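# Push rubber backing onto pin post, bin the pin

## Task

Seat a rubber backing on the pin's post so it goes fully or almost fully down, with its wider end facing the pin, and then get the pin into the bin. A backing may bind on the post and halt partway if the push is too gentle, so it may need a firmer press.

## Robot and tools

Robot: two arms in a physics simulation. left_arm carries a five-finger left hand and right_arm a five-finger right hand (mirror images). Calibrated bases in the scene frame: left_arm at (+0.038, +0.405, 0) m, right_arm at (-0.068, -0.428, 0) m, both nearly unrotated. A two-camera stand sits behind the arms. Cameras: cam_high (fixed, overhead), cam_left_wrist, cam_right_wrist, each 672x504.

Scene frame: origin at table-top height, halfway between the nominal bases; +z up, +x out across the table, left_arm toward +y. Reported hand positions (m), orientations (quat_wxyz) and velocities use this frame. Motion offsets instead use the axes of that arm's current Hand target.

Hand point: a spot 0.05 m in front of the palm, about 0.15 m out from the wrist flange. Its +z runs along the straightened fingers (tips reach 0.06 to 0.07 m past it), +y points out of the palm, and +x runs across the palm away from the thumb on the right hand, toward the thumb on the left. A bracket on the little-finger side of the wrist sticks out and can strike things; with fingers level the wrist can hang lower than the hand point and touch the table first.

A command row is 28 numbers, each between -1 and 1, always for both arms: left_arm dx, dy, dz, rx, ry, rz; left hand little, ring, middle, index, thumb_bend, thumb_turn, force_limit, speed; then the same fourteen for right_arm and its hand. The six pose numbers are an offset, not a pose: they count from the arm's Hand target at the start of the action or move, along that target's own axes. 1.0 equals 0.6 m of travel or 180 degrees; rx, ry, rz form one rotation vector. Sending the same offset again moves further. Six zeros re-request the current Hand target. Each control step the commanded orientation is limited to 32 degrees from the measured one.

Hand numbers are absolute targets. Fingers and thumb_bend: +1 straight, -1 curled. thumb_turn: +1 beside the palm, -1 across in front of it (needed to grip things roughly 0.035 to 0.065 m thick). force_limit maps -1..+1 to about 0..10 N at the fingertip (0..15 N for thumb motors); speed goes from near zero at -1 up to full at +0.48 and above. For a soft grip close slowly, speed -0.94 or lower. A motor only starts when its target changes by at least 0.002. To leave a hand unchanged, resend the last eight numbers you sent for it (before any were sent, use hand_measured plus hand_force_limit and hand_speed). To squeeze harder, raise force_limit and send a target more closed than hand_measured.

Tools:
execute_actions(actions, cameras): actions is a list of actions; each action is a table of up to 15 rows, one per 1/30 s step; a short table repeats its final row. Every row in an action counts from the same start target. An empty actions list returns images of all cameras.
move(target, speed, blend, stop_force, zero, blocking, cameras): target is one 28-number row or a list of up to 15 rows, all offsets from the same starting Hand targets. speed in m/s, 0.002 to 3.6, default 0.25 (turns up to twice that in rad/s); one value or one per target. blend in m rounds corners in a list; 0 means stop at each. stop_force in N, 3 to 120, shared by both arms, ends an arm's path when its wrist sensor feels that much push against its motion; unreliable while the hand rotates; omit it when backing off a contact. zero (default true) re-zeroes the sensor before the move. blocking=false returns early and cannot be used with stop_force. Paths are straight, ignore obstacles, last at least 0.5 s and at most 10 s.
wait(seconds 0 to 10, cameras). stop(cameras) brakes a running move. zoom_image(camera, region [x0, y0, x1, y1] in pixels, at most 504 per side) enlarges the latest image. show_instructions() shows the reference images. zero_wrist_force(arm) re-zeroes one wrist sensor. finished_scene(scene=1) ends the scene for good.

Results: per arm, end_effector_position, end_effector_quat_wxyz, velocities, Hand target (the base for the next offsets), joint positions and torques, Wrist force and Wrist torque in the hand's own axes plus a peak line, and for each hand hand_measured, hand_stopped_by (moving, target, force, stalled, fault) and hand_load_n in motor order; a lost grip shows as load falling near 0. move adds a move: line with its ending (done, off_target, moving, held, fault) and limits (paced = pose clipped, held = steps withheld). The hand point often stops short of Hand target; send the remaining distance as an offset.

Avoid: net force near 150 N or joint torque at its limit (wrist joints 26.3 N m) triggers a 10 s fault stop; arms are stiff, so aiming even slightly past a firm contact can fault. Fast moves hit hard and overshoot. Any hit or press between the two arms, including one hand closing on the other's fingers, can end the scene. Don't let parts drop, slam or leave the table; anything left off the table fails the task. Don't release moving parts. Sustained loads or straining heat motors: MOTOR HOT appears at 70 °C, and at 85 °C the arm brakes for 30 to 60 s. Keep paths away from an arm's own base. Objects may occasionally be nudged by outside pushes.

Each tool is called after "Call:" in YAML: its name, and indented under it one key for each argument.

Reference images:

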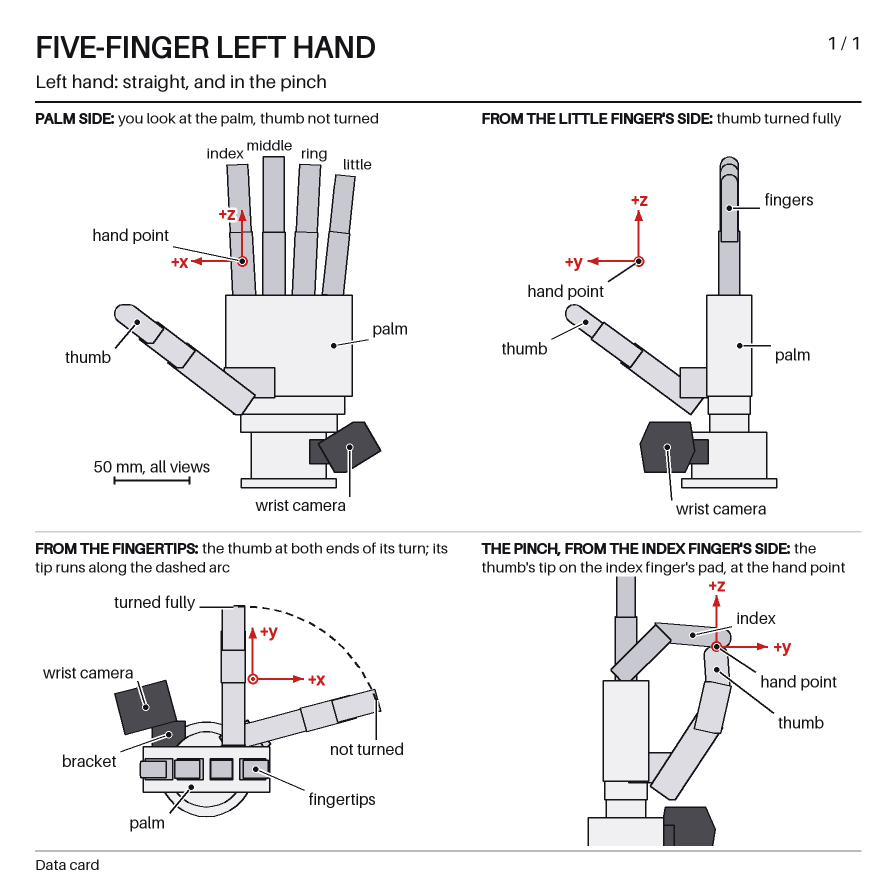

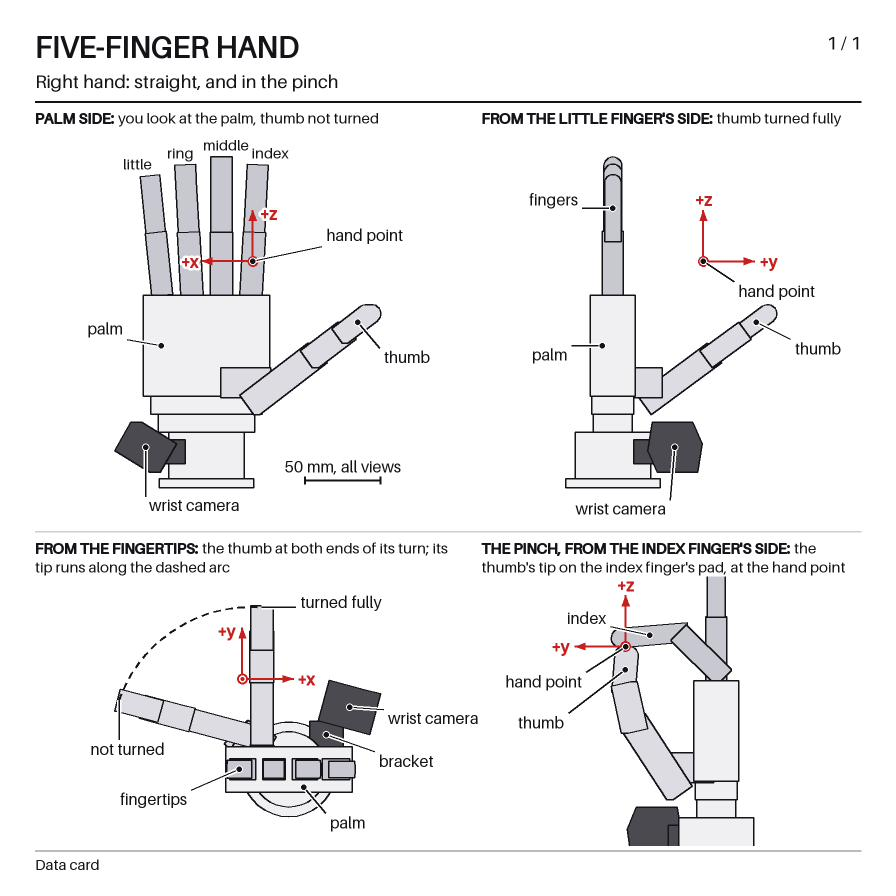

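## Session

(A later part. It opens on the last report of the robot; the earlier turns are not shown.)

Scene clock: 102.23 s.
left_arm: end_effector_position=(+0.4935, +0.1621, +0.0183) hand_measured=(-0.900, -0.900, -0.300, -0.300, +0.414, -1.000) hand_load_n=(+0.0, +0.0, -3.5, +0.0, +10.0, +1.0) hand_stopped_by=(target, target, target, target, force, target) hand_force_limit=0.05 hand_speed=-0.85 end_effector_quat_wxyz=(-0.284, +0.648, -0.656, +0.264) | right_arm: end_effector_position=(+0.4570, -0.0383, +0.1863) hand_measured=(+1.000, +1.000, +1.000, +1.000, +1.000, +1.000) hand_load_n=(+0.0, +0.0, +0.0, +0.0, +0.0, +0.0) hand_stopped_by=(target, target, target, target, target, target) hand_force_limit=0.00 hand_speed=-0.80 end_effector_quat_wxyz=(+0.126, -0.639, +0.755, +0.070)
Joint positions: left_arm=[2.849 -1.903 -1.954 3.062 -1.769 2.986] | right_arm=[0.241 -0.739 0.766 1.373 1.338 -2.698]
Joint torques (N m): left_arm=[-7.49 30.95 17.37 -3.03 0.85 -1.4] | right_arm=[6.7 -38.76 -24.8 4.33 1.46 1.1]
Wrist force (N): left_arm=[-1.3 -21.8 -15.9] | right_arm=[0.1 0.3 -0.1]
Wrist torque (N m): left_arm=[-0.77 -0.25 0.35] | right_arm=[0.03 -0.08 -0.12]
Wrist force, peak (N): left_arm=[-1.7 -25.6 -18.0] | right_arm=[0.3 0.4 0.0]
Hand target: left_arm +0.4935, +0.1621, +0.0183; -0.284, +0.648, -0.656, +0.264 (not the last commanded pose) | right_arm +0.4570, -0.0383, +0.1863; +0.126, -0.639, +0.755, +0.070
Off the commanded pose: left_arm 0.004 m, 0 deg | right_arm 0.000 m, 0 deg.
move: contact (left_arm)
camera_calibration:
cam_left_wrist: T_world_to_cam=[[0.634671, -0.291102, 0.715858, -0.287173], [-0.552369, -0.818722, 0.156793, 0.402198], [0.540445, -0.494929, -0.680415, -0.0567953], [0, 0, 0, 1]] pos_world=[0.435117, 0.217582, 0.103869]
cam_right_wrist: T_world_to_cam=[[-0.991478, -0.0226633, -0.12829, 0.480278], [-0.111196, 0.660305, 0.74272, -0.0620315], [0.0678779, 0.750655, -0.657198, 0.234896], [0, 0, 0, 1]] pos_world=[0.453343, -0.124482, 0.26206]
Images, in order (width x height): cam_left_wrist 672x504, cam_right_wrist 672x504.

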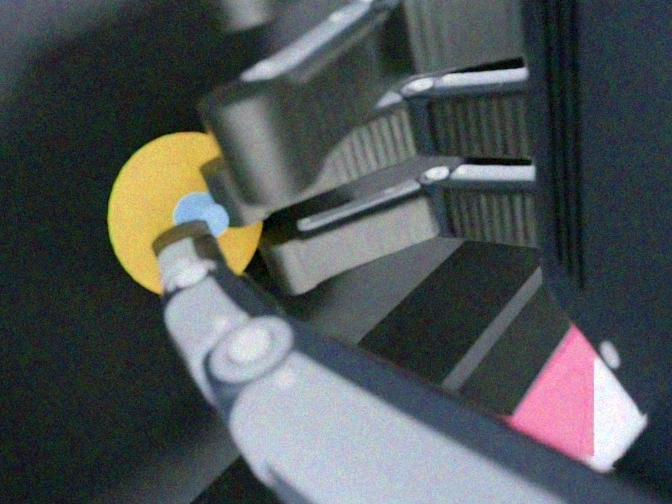

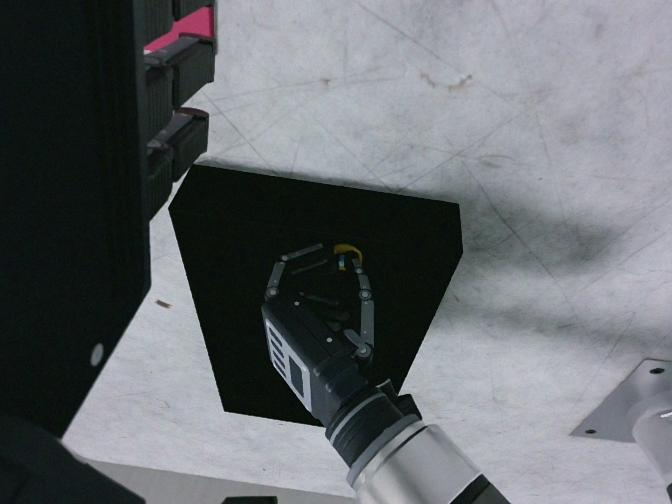

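Call:
move:
  target: [-0.0019, -0.0475, -0.0467, 0, 0, 0, -0.9, -0.9, -0.30, -0.30, 0.2, -1, 0.05, -0.85, 0, 0, 0, 0, 0, 0, 1, 1, 1, 1, 1, 1, 0, -0.8]
  speed: 0.05
  cameras: ["cam_left_wrist", "cam_right_wrist"]

Call:
zoom_image:
  camera: "cam_right_wrist"
  region: [315, 260, 375, 320]

Scene clock: 105.23 s.
left_arm: end_effector_position=(+0.4934, +0.1620, +0.0581) hand_measured=(-0.900, -0.900, -0.300, -0.300, +0.414, -1.000) hand_load_n=(+0.0, +0.0, +6.5, +0.0, +6.5, +1.0) hand_stopped_by=(target, target, target, target, force, target) hand_force_limit=0.05 hand_speed=-0.85 end_effector_quat_wxyz=(-0.284, +0.648, -0.656, +0.264) end_effector_velocity=(-0.001, +0.000, +0.001) end_effector_angular_velocity=(+0.000, +0.003, -0.001) | right_arm: end_effector_position=(+0.4570, -0.0383, +0.1863) hand_measured=(+1.000, +1.000, +1.000, +1.000, +1.000, +1.000) hand_load_n=(+0.0, +0.0, -0.5, +0.0, +0.0, +0.0) hand_stopped_by=(target, target, target, target, target, target) hand_force_limit=0.00 hand_speed=-0.80 end_effector_quat_wxyz=(+0.126, -0.639, +0.755, +0.070)
Joint positions: left_arm=[2.848 -1.841 -1.912 2.958 -1.769 2.986] | right_arm=[0.241 -0.739 0.766 1.373 1.338 -2.698]
Joint velocities: left_arm=[0 0.002 0.001 -0.006 0.001 0] | right_arm=[within noise]
Joint torques (N m): left_arm=[-9.29 41.27 27.09 -2.03 -1.56 -2.22] | right_arm=[7.24 -38.61 -25.67 4.34 1.26 1.09]
Wrist force (N): left_arm=[-0.3 0.0 0.1] | right_arm=[0.2 0.2 -0.1]
Wrist torque (N m): left_arm=[0.02 0.03 -0.12] | right_arm=[0.02 -0.11 -0.11]
Wrist force, peak (N): left_arm=[-1.4 -21.7 -16.2] | right_arm=[0.5 0.2 0.4]
Hand target: left_arm +0.4934, +0.1620, +0.0583; -0.284, +0.648, -0.656, +0.264 | right_arm +0.4570, -0.0383, +0.1863; +0.126, -0.639, +0.755, +0.070
Off the commanded pose: left_arm 0.000 m, 0 deg | right_arm 0.000 m, 0 deg.
move: done
camera_calibration:
cam_left_wrist: T_world_to_cam=[[0.634671, -0.291102, 0.715858, -0.315629], [-0.552369, -0.818722, 0.156793, 0.395821], [0.540445, -0.494929, -0.680415, -0.0297103], [0, 0, 0, 1]] pos_world=[0.435017, 0.217482, 0.143669]
cam_right_wrist: T_world_to_cam=[[-0.991478, -0.0226633, -0.12829, 0.480278], [-0.111196, 0.660305, 0.74272, -0.0620315], [0.0678779, 0.750655, -0.657198, 0.234896], [0, 0, 0, 1]] pos_world=[0.453343, -0.124482, 0.26206]
Images, in order (width x height): cam_left_wrist 672x504, cam_right_wrist 672x504.

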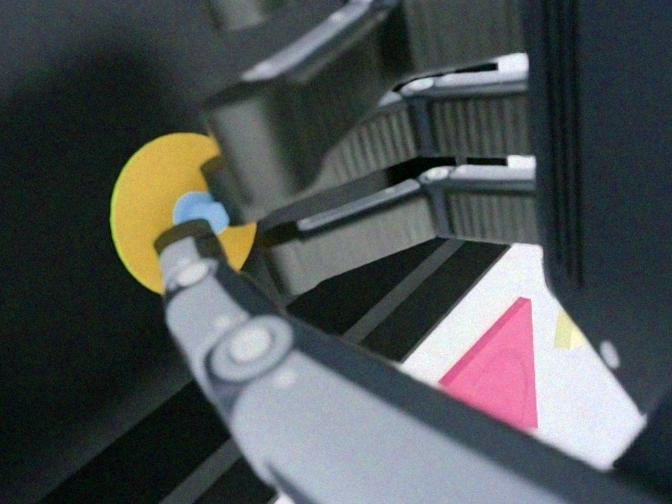

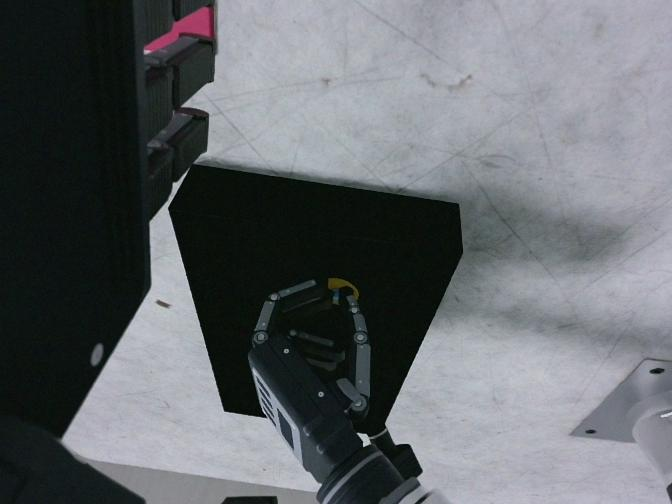

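Scaled by 8.400 from the camera's 672x504 image, which has a finer 960x720 frame.

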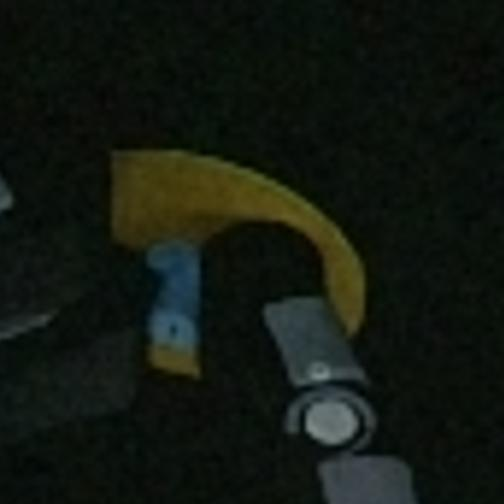

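Call:
move:
  target: [0.0273, -0.1507, -0.1485, 0, 0, 0, -0.9, -0.9, -0.30, -0.30, 0.2, -1, 0.05, -0.85, 0, 0, 0, 0, 0, 0, 1, 1, 1, 1, 1, 1, 0, -0.8]
  speed: 0.12
  cameras: ["cam_left_wrist", "cam_right_wrist"]

Call:
zoom_image:
  camera: "cam_right_wrist"
  region: [260, 405, 340, 475]

Scene clock: 109.67 s.
left_arm: end_effector_position=(+0.4931, +0.1418, +0.1846) hand_measured=(-0.900, -0.900, -0.300, -0.300, +0.414, -1.000) hand_load_n=(+0.0, +0.0, +6.5, +0.0, +7.0, +1.0) hand_stopped_by=(target, target, target, target, force, target) hand_force_limit=0.05 hand_speed=-0.85 end_effector_quat_wxyz=(-0.284, +0.648, -0.656, +0.264) end_effector_velocity=(-0.001, +0.000, +0.001) end_effector_angular_velocity=(+0.001, +0.002, -0.001) | right_arm: end_effector_position=(+0.4570, -0.0383, +0.1863) hand_measured=(+1.000, +1.000, +1.000, +1.000, +1.000, +1.000) hand_load_n=(+0.0, +0.0, +0.0, +0.0, +0.0, +0.0) hand_stopped_by=(target, target, target, target, target, target) hand_force_limit=0.00 hand_speed=-0.80 end_effector_quat_wxyz=(+0.126, -0.639, +0.755, +0.070)
Joint positions: left_arm=[2.796 -1.738 -1.685 2.619 -1.805 2.947] | right_arm=[0.241 -0.739 0.766 1.373 1.338 -2.698]
Joint velocities: left_arm=[-0.001 0 0.002 -0.005 0 0] | right_arm=[within noise]
Joint torques (N m): left_arm=[-9.7 39.49 30.31 -1.8 -1.64 -2.52] | right_arm=[6.51 -38.34 -25.07 4.26 1.33 1.15]
Wrist force (N): left_arm=[0.0 -0.2 0.0] | right_arm=[0.2 0.1 -0.1]
Wrist torque (N m): left_arm=[0.00 0.01 0.05] | right_arm=[-0.01 -0.11 -0.12]
Wrist force, peak (N): left_arm=[-0.6 -0.8 -0.5] | right_arm=[0.1 0.6 -0.1]
Hand target: left_arm +0.4931, +0.1418, +0.1847; -0.284, +0.648, -0.656, +0.264 | right_arm +0.4570, -0.0383, +0.1863; +0.126, -0.639, +0.755, +0.070
Off the commanded pose: left_arm 0.000 m, 0 deg | right_arm 0.000 m, 0 deg.
move: done
camera_calibration:
cam_left_wrist: T_world_to_cam=[[0.634636, -0.291071, 0.715901, -0.411878], [-0.552339, -0.818749, 0.156755, 0.359286], [0.540516, -0.494903, -0.680378, 0.0464807], [0, 0, 0, 1]] pos_world=[0.434717, 0.197282, 0.270169]
cam_right_wrist: T_world_to_cam=[[-0.991478, -0.0226633, -0.12829, 0.480278], [-0.111196, 0.660305, 0.74272, -0.0620315], [0.0678779, 0.750655, -0.657198, 0.234896], [0, 0, 0, 1]] pos_world=[0.453343, -0.124482, 0.26206]
Images, in order (width x height): cam_left_wrist 672x504, cam_right_wrist 672x504.

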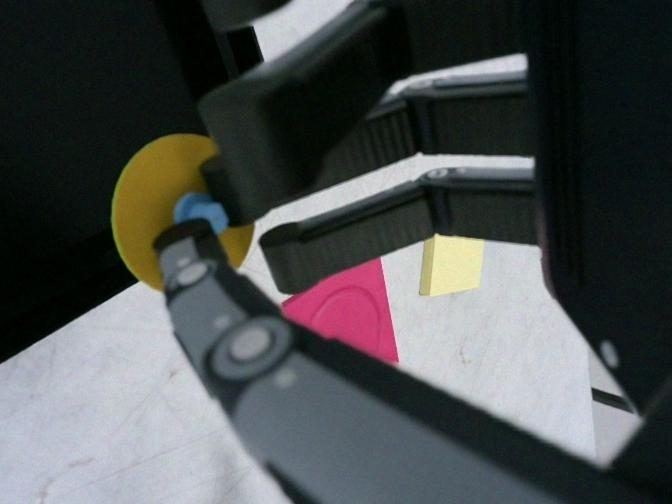

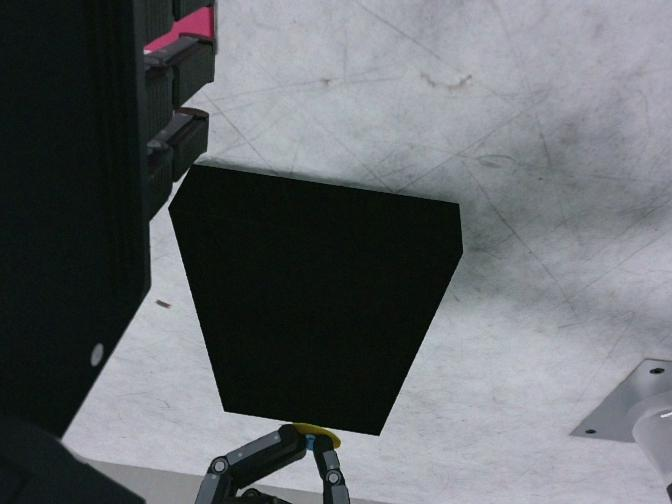

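Scaled by 6.300 from the camera's 672x504 image, which has a finer 960x720 frame.

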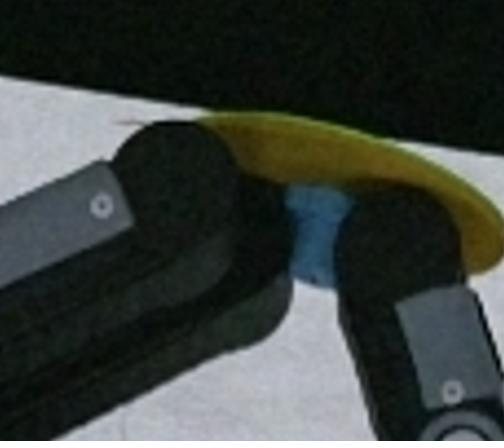

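Call:
zoom_image:
  camera: "cam_right_wrist"
  region: [290, 418, 345, 458]

Call:
zoom_image:
  camera: "cam_left_wrist"
  region: [100, 125, 270, 300]

Scaled by 9.164 from the camera's 672x504 image, which has a finer 960x720 frame.

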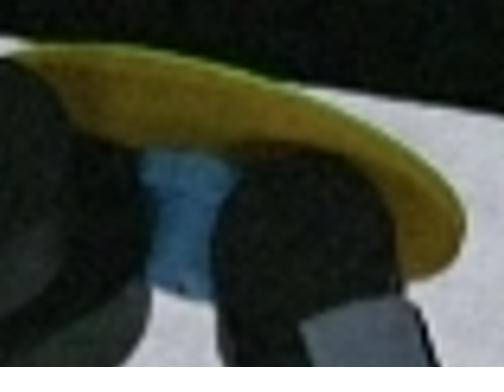

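Scaled by 2.880 from the camera's 672x504 image, which has a finer 960x720 frame.

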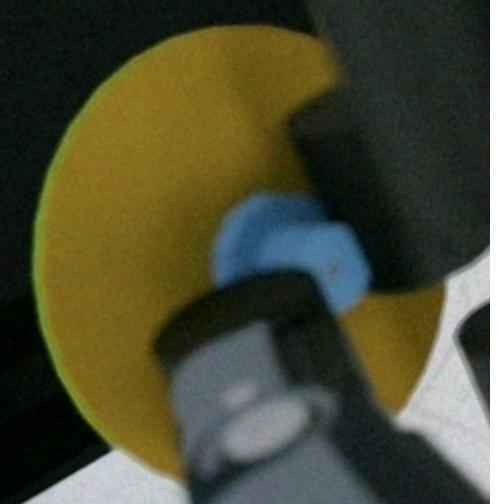

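Call:
zoom_image:
  camera: "cam_right_wrist"
  region: [300, 420, 324, 452]

Call:
zoom_image:
  camera: "cam_left_wrist"
  region: [165, 180, 235, 240]

Scaled by 15.750 from the camera's 672x504 image, which has a finer 960x720 frame.

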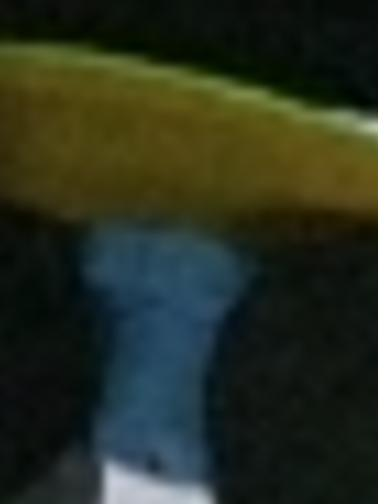

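Scaled by 7.200 from the camera's 672x504 image, which has a finer 960x720 frame.

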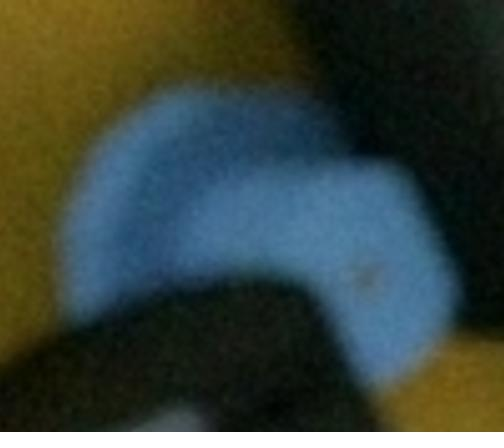

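Call:
move:
  target: [0, 0, 0, 0, 0, 0, -0.9, -0.9, -0.30, -0.30, 0.2, -1, 0.05, -0.85, -0.0912, 0.0102, 0.0937, -0.0208, -0.1365, 0.014, 1, 1, 1, 1, 1, 1, 0, -0.8]
  speed: 0.2
  cameras: ["cam_left_wrist", "cam_right_wrist"]

Scene clock: 117.37 s.
left_arm: end_effector_position=(+0.4931, +0.1418, +0.1847) hand_measured=(-0.900, -0.900, -0.300, -0.300, +0.414, -1.000) hand_load_n=(+0.0, +0.0, +6.5, +0.0, +7.0, +1.0) hand_stopped_by=(target, target, target, target, force, target) hand_force_limit=0.05 hand_speed=-0.85 end_effector_quat_wxyz=(-0.284, +0.648, -0.656, +0.264) | right_arm: end_effector_position=(+0.4649, +0.0295, +0.1474) hand_measured=(+1.000, +1.000, +1.000, +1.000, +1.000, +1.000) hand_load_n=(+0.0, +0.0, +0.0, +0.0, +0.0, +0.0) hand_stopped_by=(target, target, target, target, target, target) hand_force_limit=0.00 hand_speed=-0.80 end_effector_quat_wxyz=(+0.261, -0.597, +0.723, +0.231) end_effector_velocity=(+0.000, +0.001, +0.000) end_effector_angular_velocity=(+0.003, +0.000, -0.002)
Joint positions: left_arm=[2.795 -1.738 -1.685 2.619 -1.806 2.947] | right_arm=[0.204 -0.717 0.965 1.016 0.918 -2.626]
Joint velocities: left_arm=[within noise] | right_arm=[0 0 0.002 -0.005 -0.003 0.003]
Joint torques (N m): left_arm=[-10.43 35.78 29.54 -1.73 -1.6 -2.36] | right_arm=[-7.23 -38.38 -9.18 0.11 -2.81 1.37]
Wrist force (N): left_arm=[-0.3 -0.1 0.1] | right_arm=[-0.9 0.8 0.1]
Wrist torque (N m): left_arm=[0.01 0.04 0.03] | right_arm=[0.11 -0.06 0.00]
Wrist force, peak (N): left_arm=[-0.7 -0.3 0.1] | right_arm=[-0.9 0.9 -0.1]
Hand target: left_arm +0.4931, +0.1418, +0.1847; -0.284, +0.648, -0.656, +0.264 | right_arm +0.4650, +0.0295, +0.1473; +0.261, -0.597, +0.723, +0.231
Off the commanded pose: left_arm 0.000 m, 0 deg | right_arm 0.000 m, 0 deg.
move: done
camera_calibration:
cam_left_wrist: T_world_to_cam=[[0.634671, -0.291102, 0.715858, -0.411947], [-0.552369, -0.818722, 0.156793, 0.359267], [0.540445, -0.494929, -0.680415, 0.0465948], [0, 0, 0, 1]] pos_world=[0.434717, 0.197282, 0.270269]
cam_right_wrist: T_world_to_cam=[[-0.991423, 0.0338013, -0.126248, 0.482696], [-0.1115, 0.28519, 0.951963, -0.096653], [0.0681824, 0.957875, -0.278975, 0.09584], [0, 0, 0, 1]] pos_world=[0.461244, -0.080554, 0.179687]
Images, in order (width x height): cam_left_wrist 672x504, cam_right_wrist 672x504.

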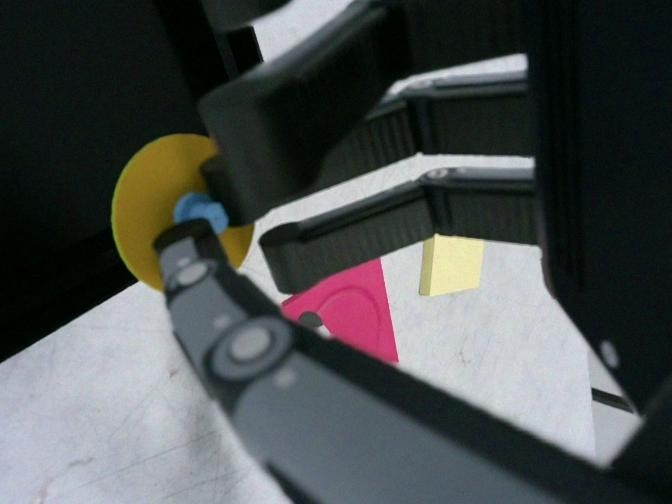

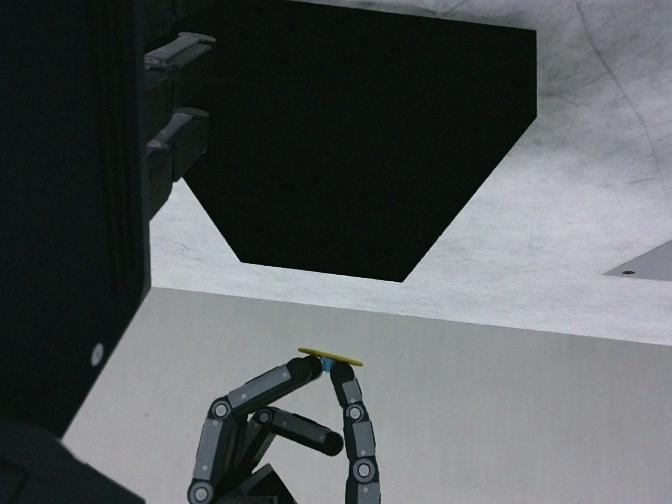

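Call:
zoom_image:
  camera: "cam_right_wrist"
  region: [290, 335, 370, 395]

Call:
zoom_image:
  camera: "cam_right_wrist"
  region: [312, 345, 344, 377]

Scaled by 6.300 from the camera's 672x504 image, which has a finer 960x720 frame.

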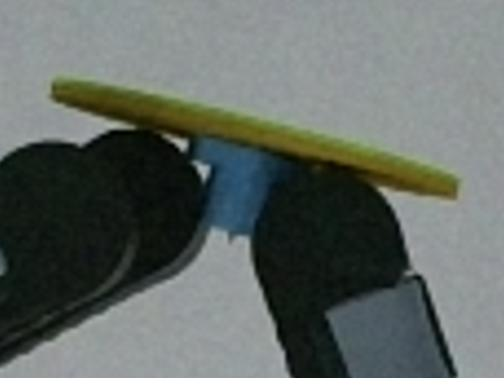

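Scaled by 15.750 from the camera's 672x504 image, which has a finer 960x720 frame.

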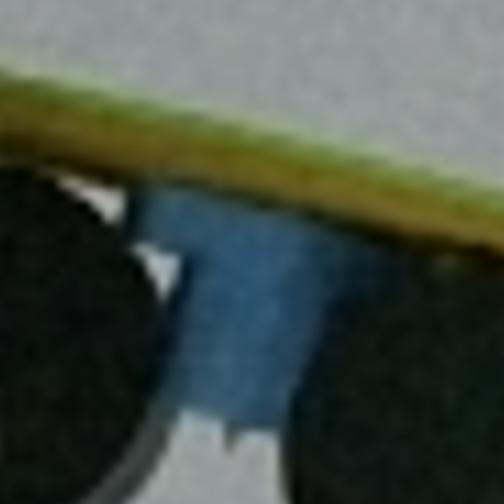

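Call:
move:
  target:
    - [-0.0023, -0.0536, -0.0525, 0, 0, 0, -0.9, -0.9, -0.30, -0.30, 0.2, -1, 0.05, -0.85, 0.4955, 0.0299, -0.631, 0.0708, -0.0024, 0.0822, 1, 1, 1, 1, 1, 1, 0, -0.8]
    - [0.2325, -0.0945, -0.093, 0.0038, 0.0893, 0.0876, -0.9, -0.9, -0.30, -0.30, 0.2, -1, 0.05, -0.85, 0.7623, 0.046, -0.9708, 0.1089, -0.0037, 0.1264, 1, 1, 1, 1, 1, 1, 0, -0.8]
    - [0.5165, -0.085, -0.091, 0.0076, 0.1786, 0.1751, -0.9, -0.9, -0.30, -0.30, 0.2, -1, 0.05, -0.85, 0.7623, 0.046, -0.9708, 0.1089, -0.0037, 0.1264, 1, 1, 1, 1, 1, 1, 0, -0.8]
  speed: [0.45, 0.3, 0.25]
  blend: [0.02, 0.03, 0]
  cameras: ["all"]

Scene clock: 132.83 s.
left_arm: end_effector_position=(+0.4899, -0.1702, +0.2499) hand_measured=(-0.900, -0.900, -0.300, -0.300, +0.414, -1.000) hand_load_n=(+0.0, +0.0, +6.5, +0.0, +7.0, +1.0) hand_stopped_by=(target, target, target, target, force, target) hand_force_limit=0.05 hand_speed=-0.85 end_effector_quat_wxyz=(+0.161, -0.347, +0.854, -0.352) | right_arm: end_effector_position=(+0.3097, -0.6809, +0.2901) hand_measured=(+1.000, +1.000, +1.000, +1.000, +1.000, +1.000) hand_load_n=(+0.0, +0.0, +0.0, +0.0, +0.0, +0.0) hand_stopped_by=(target, target, target, target, target, target) hand_force_limit=0.00 hand_speed=-0.80 end_effector_quat_wxyz=(+0.312, -0.389, +0.853, +0.156)
Joint positions: left_arm=[2.433 -2.223 -0.818 2.263 -1.505 3.248] | right_arm=[-1.231 -1.004 1.271 1.719 0.974 -3.771]
Joint torques (N m): left_arm=[-10.22 32.87 30.2 -1.7 1.08 2.87] | right_arm=[-7.91 -28.28 -24.69 5.02 0.92 -1.46]
Wrist force (N): left_arm=[-0.3 -0.1 -0.1] | right_arm=[-1.1 1.1 0.1]
Wrist torque (N m): left_arm=[0.02 0.03 -0.11] | right_arm=[0.15 -0.03 0.12]
Wrist force, peak (N): left_arm=[-0.9 -0.5 -0.5] | right_arm=[-1.7 0.5 1.0]
Hand target: left_arm +0.4899, -0.1702, +0.2499; +0.161, -0.347, +0.854, -0.352 | right_arm +0.3097, -0.6809, +0.2901; +0.312, -0.389, +0.853, +0.156
Off the commanded pose: left_arm 0.000 m, 0 deg | right_arm 0.000 m, 0 deg.
move: done
camera_calibration:
cam_left_wrist: T_world_to_cam=[[0.242395, -0.65455, 0.716107, -0.417092], [-0.969657, -0.187634, 0.156714, 0.403634], [0.0317888, -0.732365, -0.68017, 0.147083], [0, 0, 0, 1]] pos_world=[0.487811, -0.0895536, 0.335469]
cam_right_wrist: T_world_to_cam=[[-0.841321, 0.525673, -0.125883, 0.659149], [0.0464493, 0.302333, 0.95207, -0.08441], [0.538536, 0.795149, -0.278776, 0.57016], [0, 0, 0, 1]] pos_world=[0.251425, -0.77434, 0.322287]

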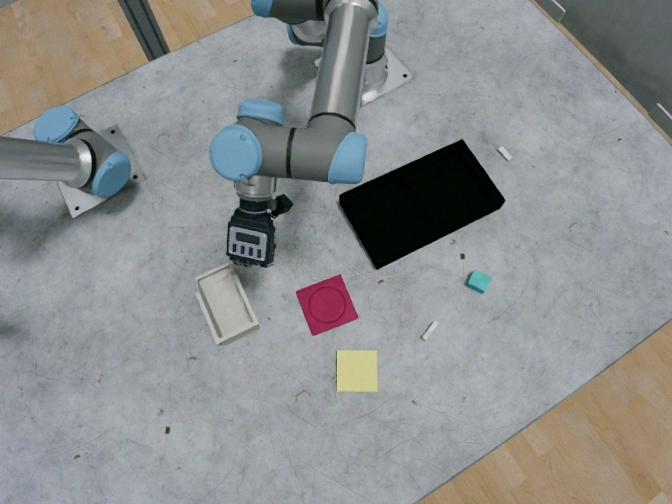

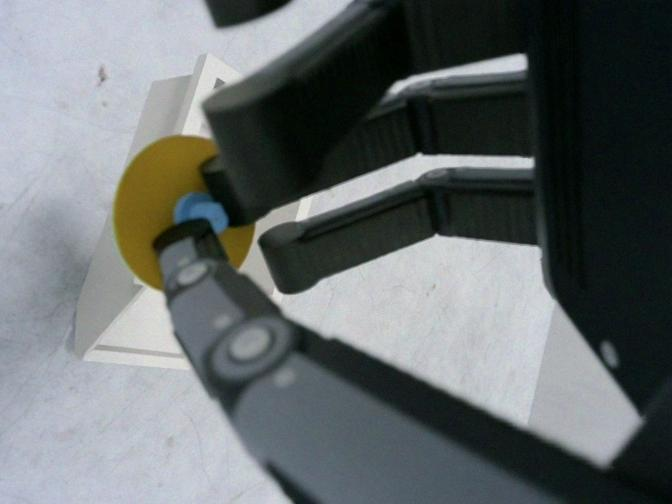

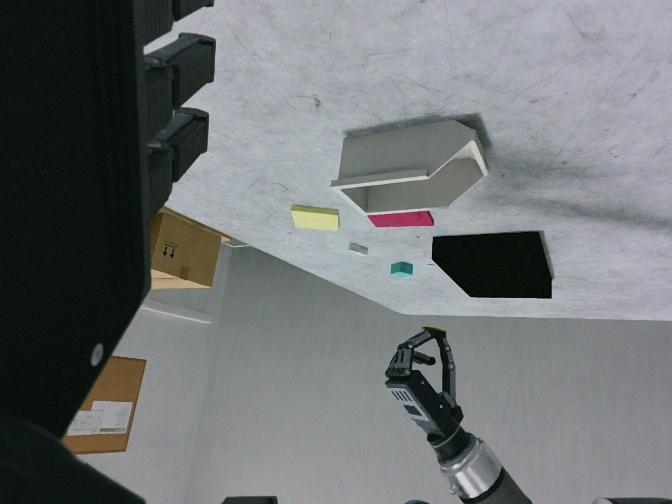

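Call:
zoom_image:
  camera: "cam_right_wrist"
  region: [320, 100, 500, 230]

Call:
zoom_image:
  camera: "cam_high"
  region: [180, 250, 280, 350]

Scaled by 2.800 from the camera's 672x504 image, which has a finer 960x720 frame.

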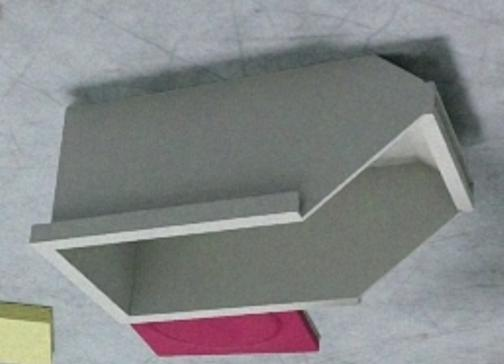

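Scaled by 5.040 from the camera's 672x504 image, which has a finer 960x720 frame.

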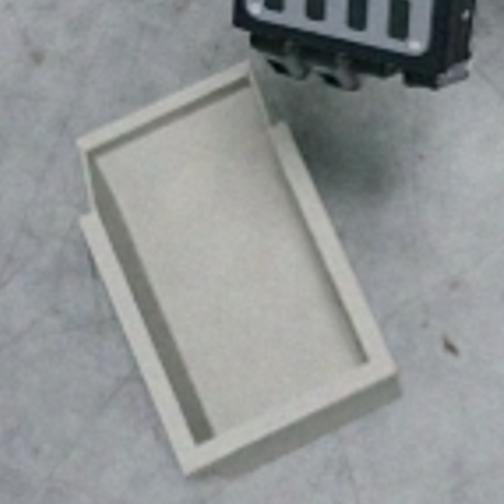

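Call:
zoom_image:
  camera: "cam_left_wrist"
  region: [50, 30, 330, 400]

Scaled by 1.362 from the camera's 672x504 image, which has a finer 960x720 frame.

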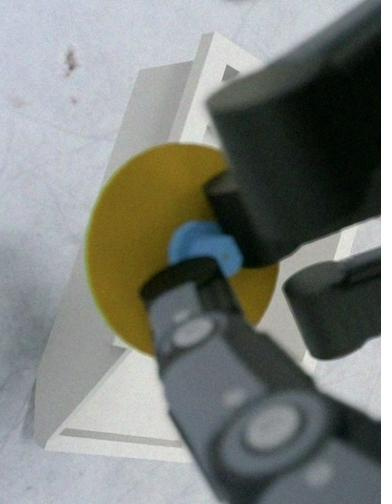

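Call:
move:
  target:
    - [0.1288, -0.0265, 0.0927, 0.0087, 0.2028, 0.1989, -0.9, -0.9, -0.30, -0.30, 0.2, -1, 0.05, -0.85, 0, 0, 0, 0, 0, 0, 1, 1, 1, 1, 1, 1, 0, -0.8]
    - [0.1427, 0.0738, 0.2038, 0.0087, 0.2028, 0.1989, -0.9, -0.9, -0.30, -0.30, 0.2, -1, 0.05, -0.85, 0, 0, 0, 0, 0, 0, 1, 1, 1, 1, 1, 1, 0, -0.8]
  speed: [0.35, 0.15]
  blend: [0.02, 0]
  cameras: ["all"]

Call:
zoom_image:
  camera: "cam_right_wrist"
  region: [300, 90, 520, 290]

Scene clock: 145.00 s.
left_arm: end_effector_position=(+0.4709, -0.2672, +0.1302) hand_measured=(-0.900, -0.900, -0.300, -0.300, +0.414, -1.000) hand_load_n=(+0.0, +0.0, +6.5, +0.0, +6.5, +1.0) hand_stopped_by=(target, target, target, target, force, target) hand_force_limit=0.05 hand_speed=-0.85 end_effector_quat_wxyz=(+0.002, +0.053, +0.916, -0.397) | right_arm: end_effector_position=(+0.3097, -0.6809, +0.2901) hand_measured=(+1.000, +1.000, +1.000, +1.000, +1.000, +1.000) hand_load_n=(+0.0, +0.0, +0.0, +0.0, +0.0, +0.0) hand_stopped_by=(target, target, target, target, target, target) hand_force_limit=0.00 hand_speed=-0.80 end_effector_quat_wxyz=(+0.312, -0.389, +0.853, +0.156)
Joint positions: left_arm=[2.435 -2.831 -0.035 1.844 -0.932 3.979] | right_arm=[-1.231 -1.004 1.271 1.719 0.974 -3.771]
Joint torques (N m): left_arm=[-9.9 46.78 29.23 0.11 -0.76 2.72] | right_arm=[-8.02 -28.73 -23.58 4.86 0.97 -1.31]
Wrist force (N): left_arm=[-0.5 0.0 -0.1] | right_arm=[-0.8 0.7 0.3]
Wrist torque (N m): left_arm=[0.04 0.06 -0.12] | right_arm=[0.08 -0.07 0.12]
Wrist force, peak (N): left_arm=[-0.7 0.7 0.3] | right_arm=[-1.4 1.1 0.2]
Hand target: left_arm +0.4716, -0.2680, +0.1302; -0.007, +0.056, +0.920, -0.388 | right_arm +0.3097, -0.6809, +0.2901; +0.312, -0.389, +0.853, +0.156
Off the commanded pose: left_arm 0.001 m, 2 deg | right_arm 0.000 m, 0 deg.
elbow stopped short (left arm): the move would have taken joint 3 (elbow) straighter than the controller allows.
move: done
camera_calibration:
cam_left_wrist: T_world_to_cam=[[-0.360567, -0.58865, 0.723521, -0.0897545], [-0.764295, 0.631094, 0.132566, 0.511121], [-0.534644, -0.505184, -0.677454, 0.322223], [0, 0, 0, 1]] pos_world=[0.530559, -0.212617, 0.215474]
cam_right_wrist: T_world_to_cam=[[-0.841321, 0.525673, -0.125883, 0.659149], [0.0464493, 0.302333, 0.95207, -0.08441], [0.538536, 0.795149, -0.278776, 0.57016], [0, 0, 0, 1]] pos_world=[0.251425, -0.77434, 0.322287]

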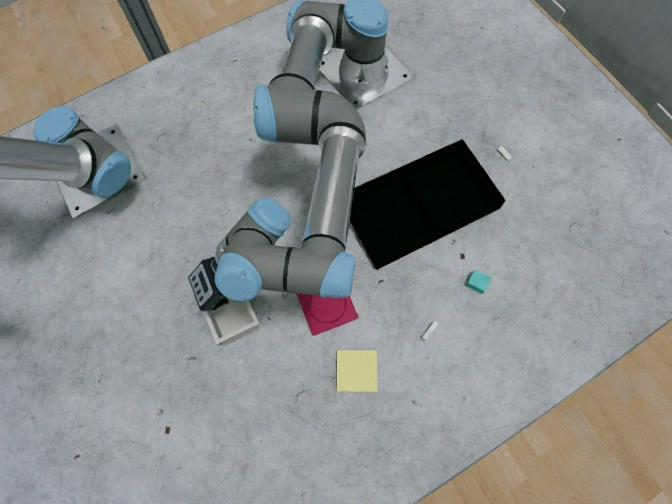

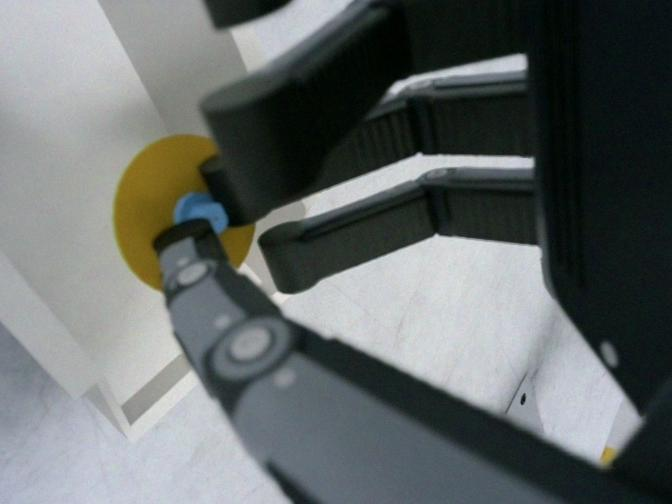

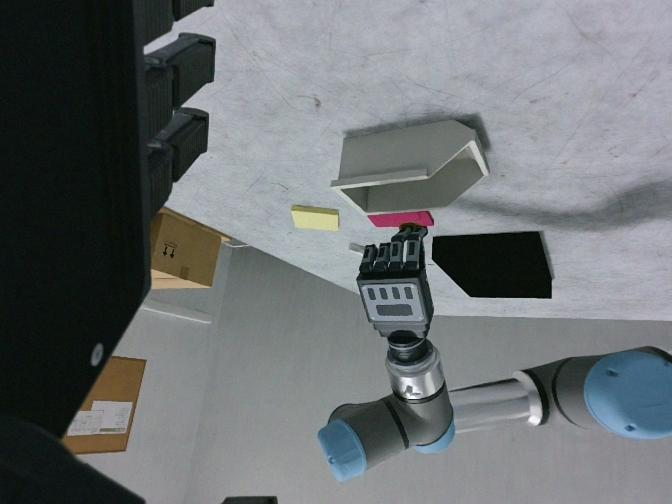

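Scaled by 2.291 from the camera's 672x504 image, which has a finer 960x720 frame.

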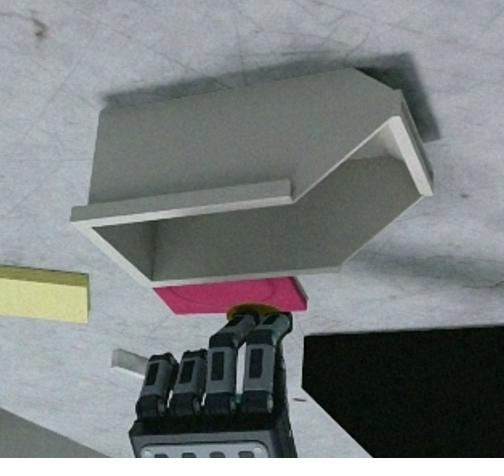

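Call:
zoom_image:
  camera: "cam_left_wrist"
  region: [0, 0, 330, 470]

Scaled by 1.072 from the camera's 672x504 image, which has a finer 960x720 frame.

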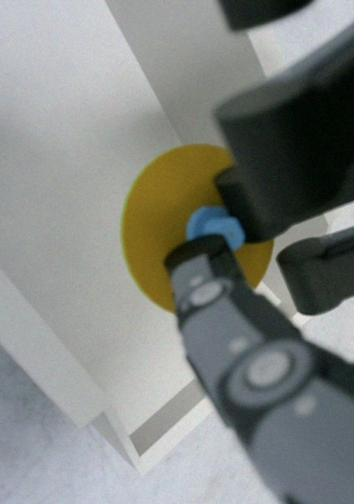

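Call:
move:
  target: [0.0022, 0.0575, 0.0605, 0, 0, 0, -0.9, -0.9, -0.30, -0.30, 0.2, -1, 0.05, -0.85, 0, 0, 0, 0, 0, 0, 1, 1, 1, 1, 1, 1, 0, -0.8]
  speed: 0.08
  cameras: ["cam_left_wrist", "cam_right_wrist"]

Call:
zoom_image:
  camera: "cam_left_wrist"
  region: [0, 60, 330, 470]

Call:
zoom_image:
  camera: "cam_right_wrist"
  region: [320, 100, 500, 280]

Scene clock: 148.93 s.
left_arm: end_effector_position=(+0.4717, -0.2699, +0.0801) hand_measured=(-0.900, -0.900, -0.300, -0.300, +0.414, -1.000) hand_load_n=(+0.0, +0.0, +6.5, +0.0, +6.5, +1.0) hand_stopped_by=(target, target, target, target, force, target) hand_force_limit=0.05 hand_speed=-0.85 end_effector_quat_wxyz=(-0.007, +0.056, +0.920, -0.387) | right_arm: end_effector_position=(+0.3097, -0.6809, +0.2901) hand_measured=(+1.000, +1.000, +1.000, +1.000, +1.000, +1.000) hand_load_n=(+0.0, +0.0, +0.0, +0.0, +0.0, +0.0) hand_stopped_by=(target, target, target, target, target, target) hand_force_limit=0.00 hand_speed=-0.80 end_effector_quat_wxyz=(+0.312, -0.389, +0.853, +0.156)
Joint positions: left_arm=[2.431 -2.841 -0.146 1.932 -0.934 3.994] | right_arm=[-1.231 -1.004 1.271 1.719 0.974 -3.771]
Joint torques (N m): left_arm=[-7.4 72.88 6.62 0 -0.56 -2.52] | right_arm=[-7.24 -28.78 -24.49 5.07 0.83 -1.32]
Wrist force (N): left_arm=[-0.5 -0.2 0.0] | right_arm=[-1.1 1.0 0.2]
Wrist torque (N m): left_arm=[0.00 0.08 0.00] | right_arm=[0.12 -0.04 0.12]
Wrist force, peak (N): left_arm=[-0.2 -0.3 -0.7] | right_arm=[-1.4 1.1 0.1]
Hand target: left_arm +0.4716, -0.2698, +0.0801; -0.007, +0.056, +0.920, -0.388 | right_arm +0.3097, -0.6809, +0.2901; +0.312, -0.389, +0.853, +0.156
Off the commanded pose: left_arm 0.000 m, 0 deg | right_arm 0.000 m, 0 deg.
move: done
camera_calibration:
cam_left_wrist: T_world_to_cam=[[-0.35794, -0.599432, 0.715933, -0.0583431], [-0.754013, 0.63781, 0.157044, 0.514937], [-0.550766, -0.483611, -0.680277, 0.301004], [0, 0, 0, 1]] pos_world=[0.533169, -0.217836, 0.165669]
cam_right_wrist: T_world_to_cam=[[-0.841321, 0.525673, -0.125883, 0.659149], [0.0464493, 0.302333, 0.95207, -0.08441], [0.538536, 0.795149, -0.278776, 0.57016], [0, 0, 0, 1]] pos_world=[0.251425, -0.77434, 0.322287]
Images, in order (width x height): cam_left_wrist 672x504, cam_right_wrist 672x504.

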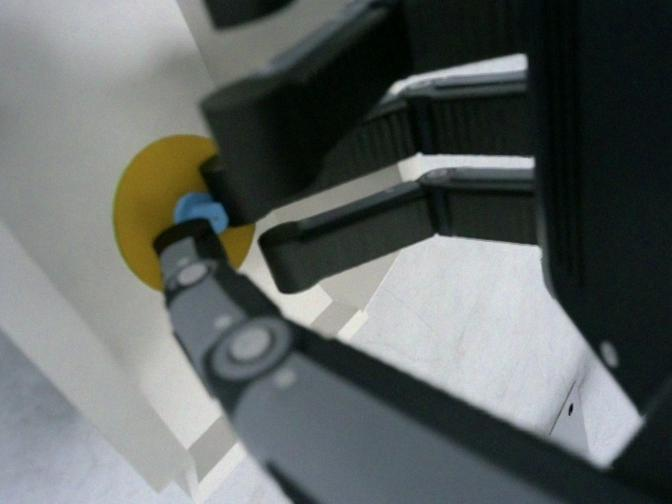

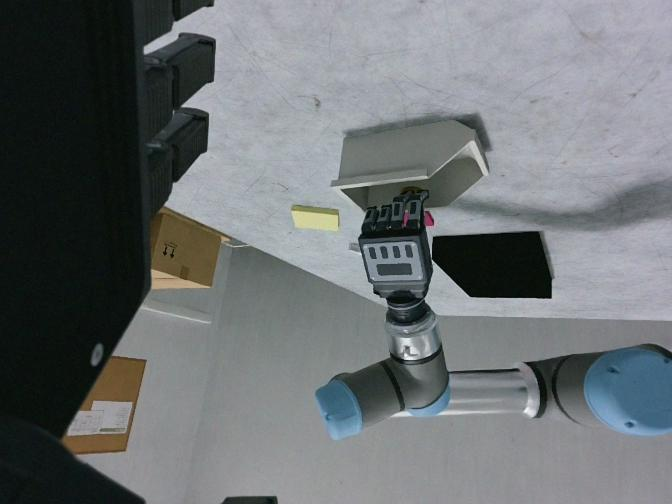

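Scaled by 1.229 from the camera's 672x504 image, which has a finer 960x720 frame.

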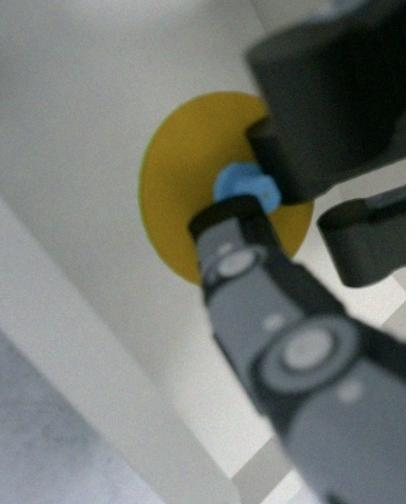

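Scaled by 2.800 from the camera's 672x504 image, which has a finer 960x720 frame.

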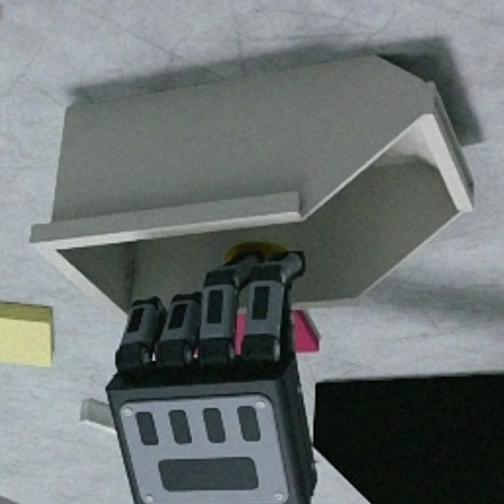

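Call:
move:
  target: [0.0023, 0.0536, 0.0524, 0, 0, 0, -0.9, -0.9, -0.30, -0.30, 0.2, -1, 0.05, -0.85, 0, 0, 0, 0, 0, 0, 1, 1, 1, 1, 1, 1, 0, -0.8]
  speed: 0.035
  stop_force: 5
  cameras: ["cam_left_wrist", "cam_right_wrist"]

Call:
zoom_image:
  camera: "cam_left_wrist"
  region: [0, 60, 400, 504]

Call:
zoom_image:
  camera: "cam_right_wrist"
  region: [320, 100, 500, 280]

Scene clock: 153.23 s.
left_arm: end_effector_position=(+0.4716, -0.2698, +0.0351) hand_measured=(-0.900, -0.900, -0.300, -0.300, +0.414, -1.000) hand_load_n=(+0.5, +0.0, +6.5, +0.0, +7.0, +1.0) hand_stopped_by=(target, target, target, target, force, target) hand_force_limit=0.05 hand_speed=-0.85 end_effector_quat_wxyz=(-0.007, +0.056, +0.920, -0.388) | right_arm: end_effector_position=(+0.3097, -0.6809, +0.2901) hand_measured=(+1.000, +1.000, +1.000, +1.000, +1.000, +1.000) hand_load_n=(+0.0, +0.0, +0.0, +0.5, -0.5, +0.0) hand_stopped_by=(target, target, target, target, target, target) hand_force_limit=0.00 hand_speed=-0.80 end_effector_quat_wxyz=(+0.312, -0.389, +0.853, +0.156)
Joint positions: left_arm=[2.431 -2.804 -0.338 2.087 -0.934 3.993] | right_arm=[-1.231 -1.004 1.271 1.719 0.974 -3.771]
Joint torques (N m): left_arm=[10.2 72.74 7.69 0.02 1.59 -2.63] | right_arm=[-7.34 -28.94 -24 4.86 0.84 -1.33]
Wrist force (N): left_arm=[-0.4 -0.3 -0.2] | right_arm=[-1.0 0.8 0.1]
Wrist torque (N m): left_arm=[0.00 0.03 0.03] | right_arm=[0.11 -0.05 0.12]
Wrist force, peak (N): left_arm=[-0.5 -1.1 -0.6] | right_arm=[-1.4 1.0 0.1]
Hand target: left_arm +0.4716, -0.2698, +0.0351; -0.007, +0.056, +0.920, -0.388 | right_arm +0.3097, -0.6809, +0.2901; +0.312, -0.389, +0.853, +0.156
Off the commanded pose: left_arm 0.000 m, 0 deg | right_arm 0.000 m, 0 deg.
move: done
camera_calibration:
cam_left_wrist: T_world_to_cam=[[-0.357955, -0.599181, 0.716136, -0.0260033], [-0.754349, 0.637573, 0.156392, 0.522007], [-0.550296, -0.484235, -0.680214, 0.270039], [0, 0, 0, 1]] pos_world=[0.533069, -0.217635, 0.120669]
cam_right_wrist: T_world_to_cam=[[-0.841321, 0.525673, -0.125883, 0.659149], [0.0464493, 0.302333, 0.95207, -0.08441], [0.538536, 0.795149, -0.278776, 0.57016], [0, 0, 0, 1]] pos_world=[0.251425, -0.77434, 0.322287]
Images, in order (width x height): cam_left_wrist 672x504, cam_right_wrist 672x504.

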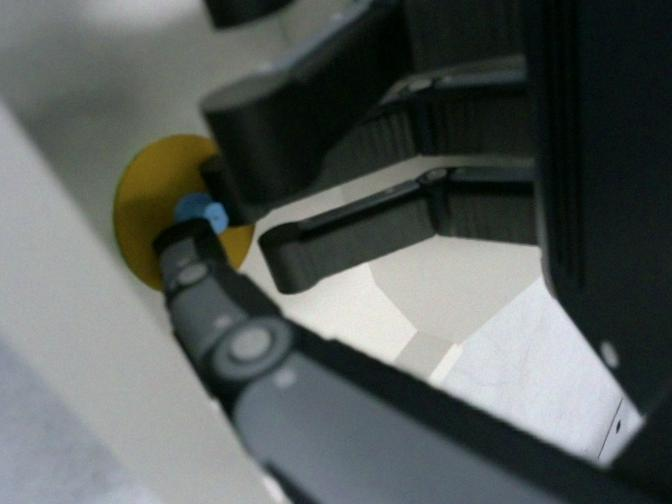

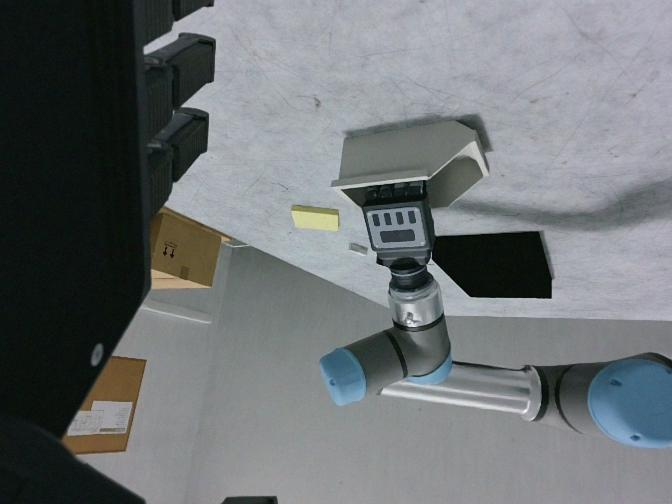

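Scaled by 1.135 from the camera's 672x504 image, which has a finer 960x720 frame.

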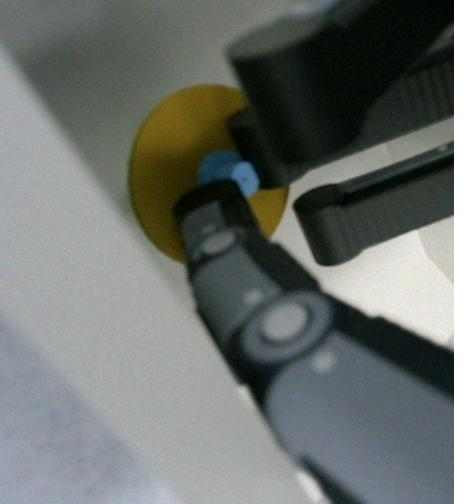

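Scaled by 2.800 from the camera's 672x504 image, which has a finer 960x720 frame.

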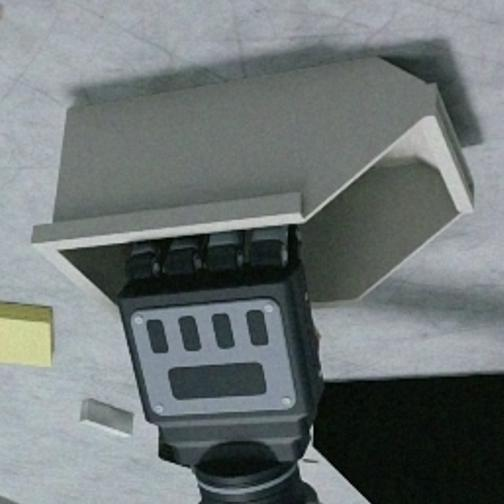

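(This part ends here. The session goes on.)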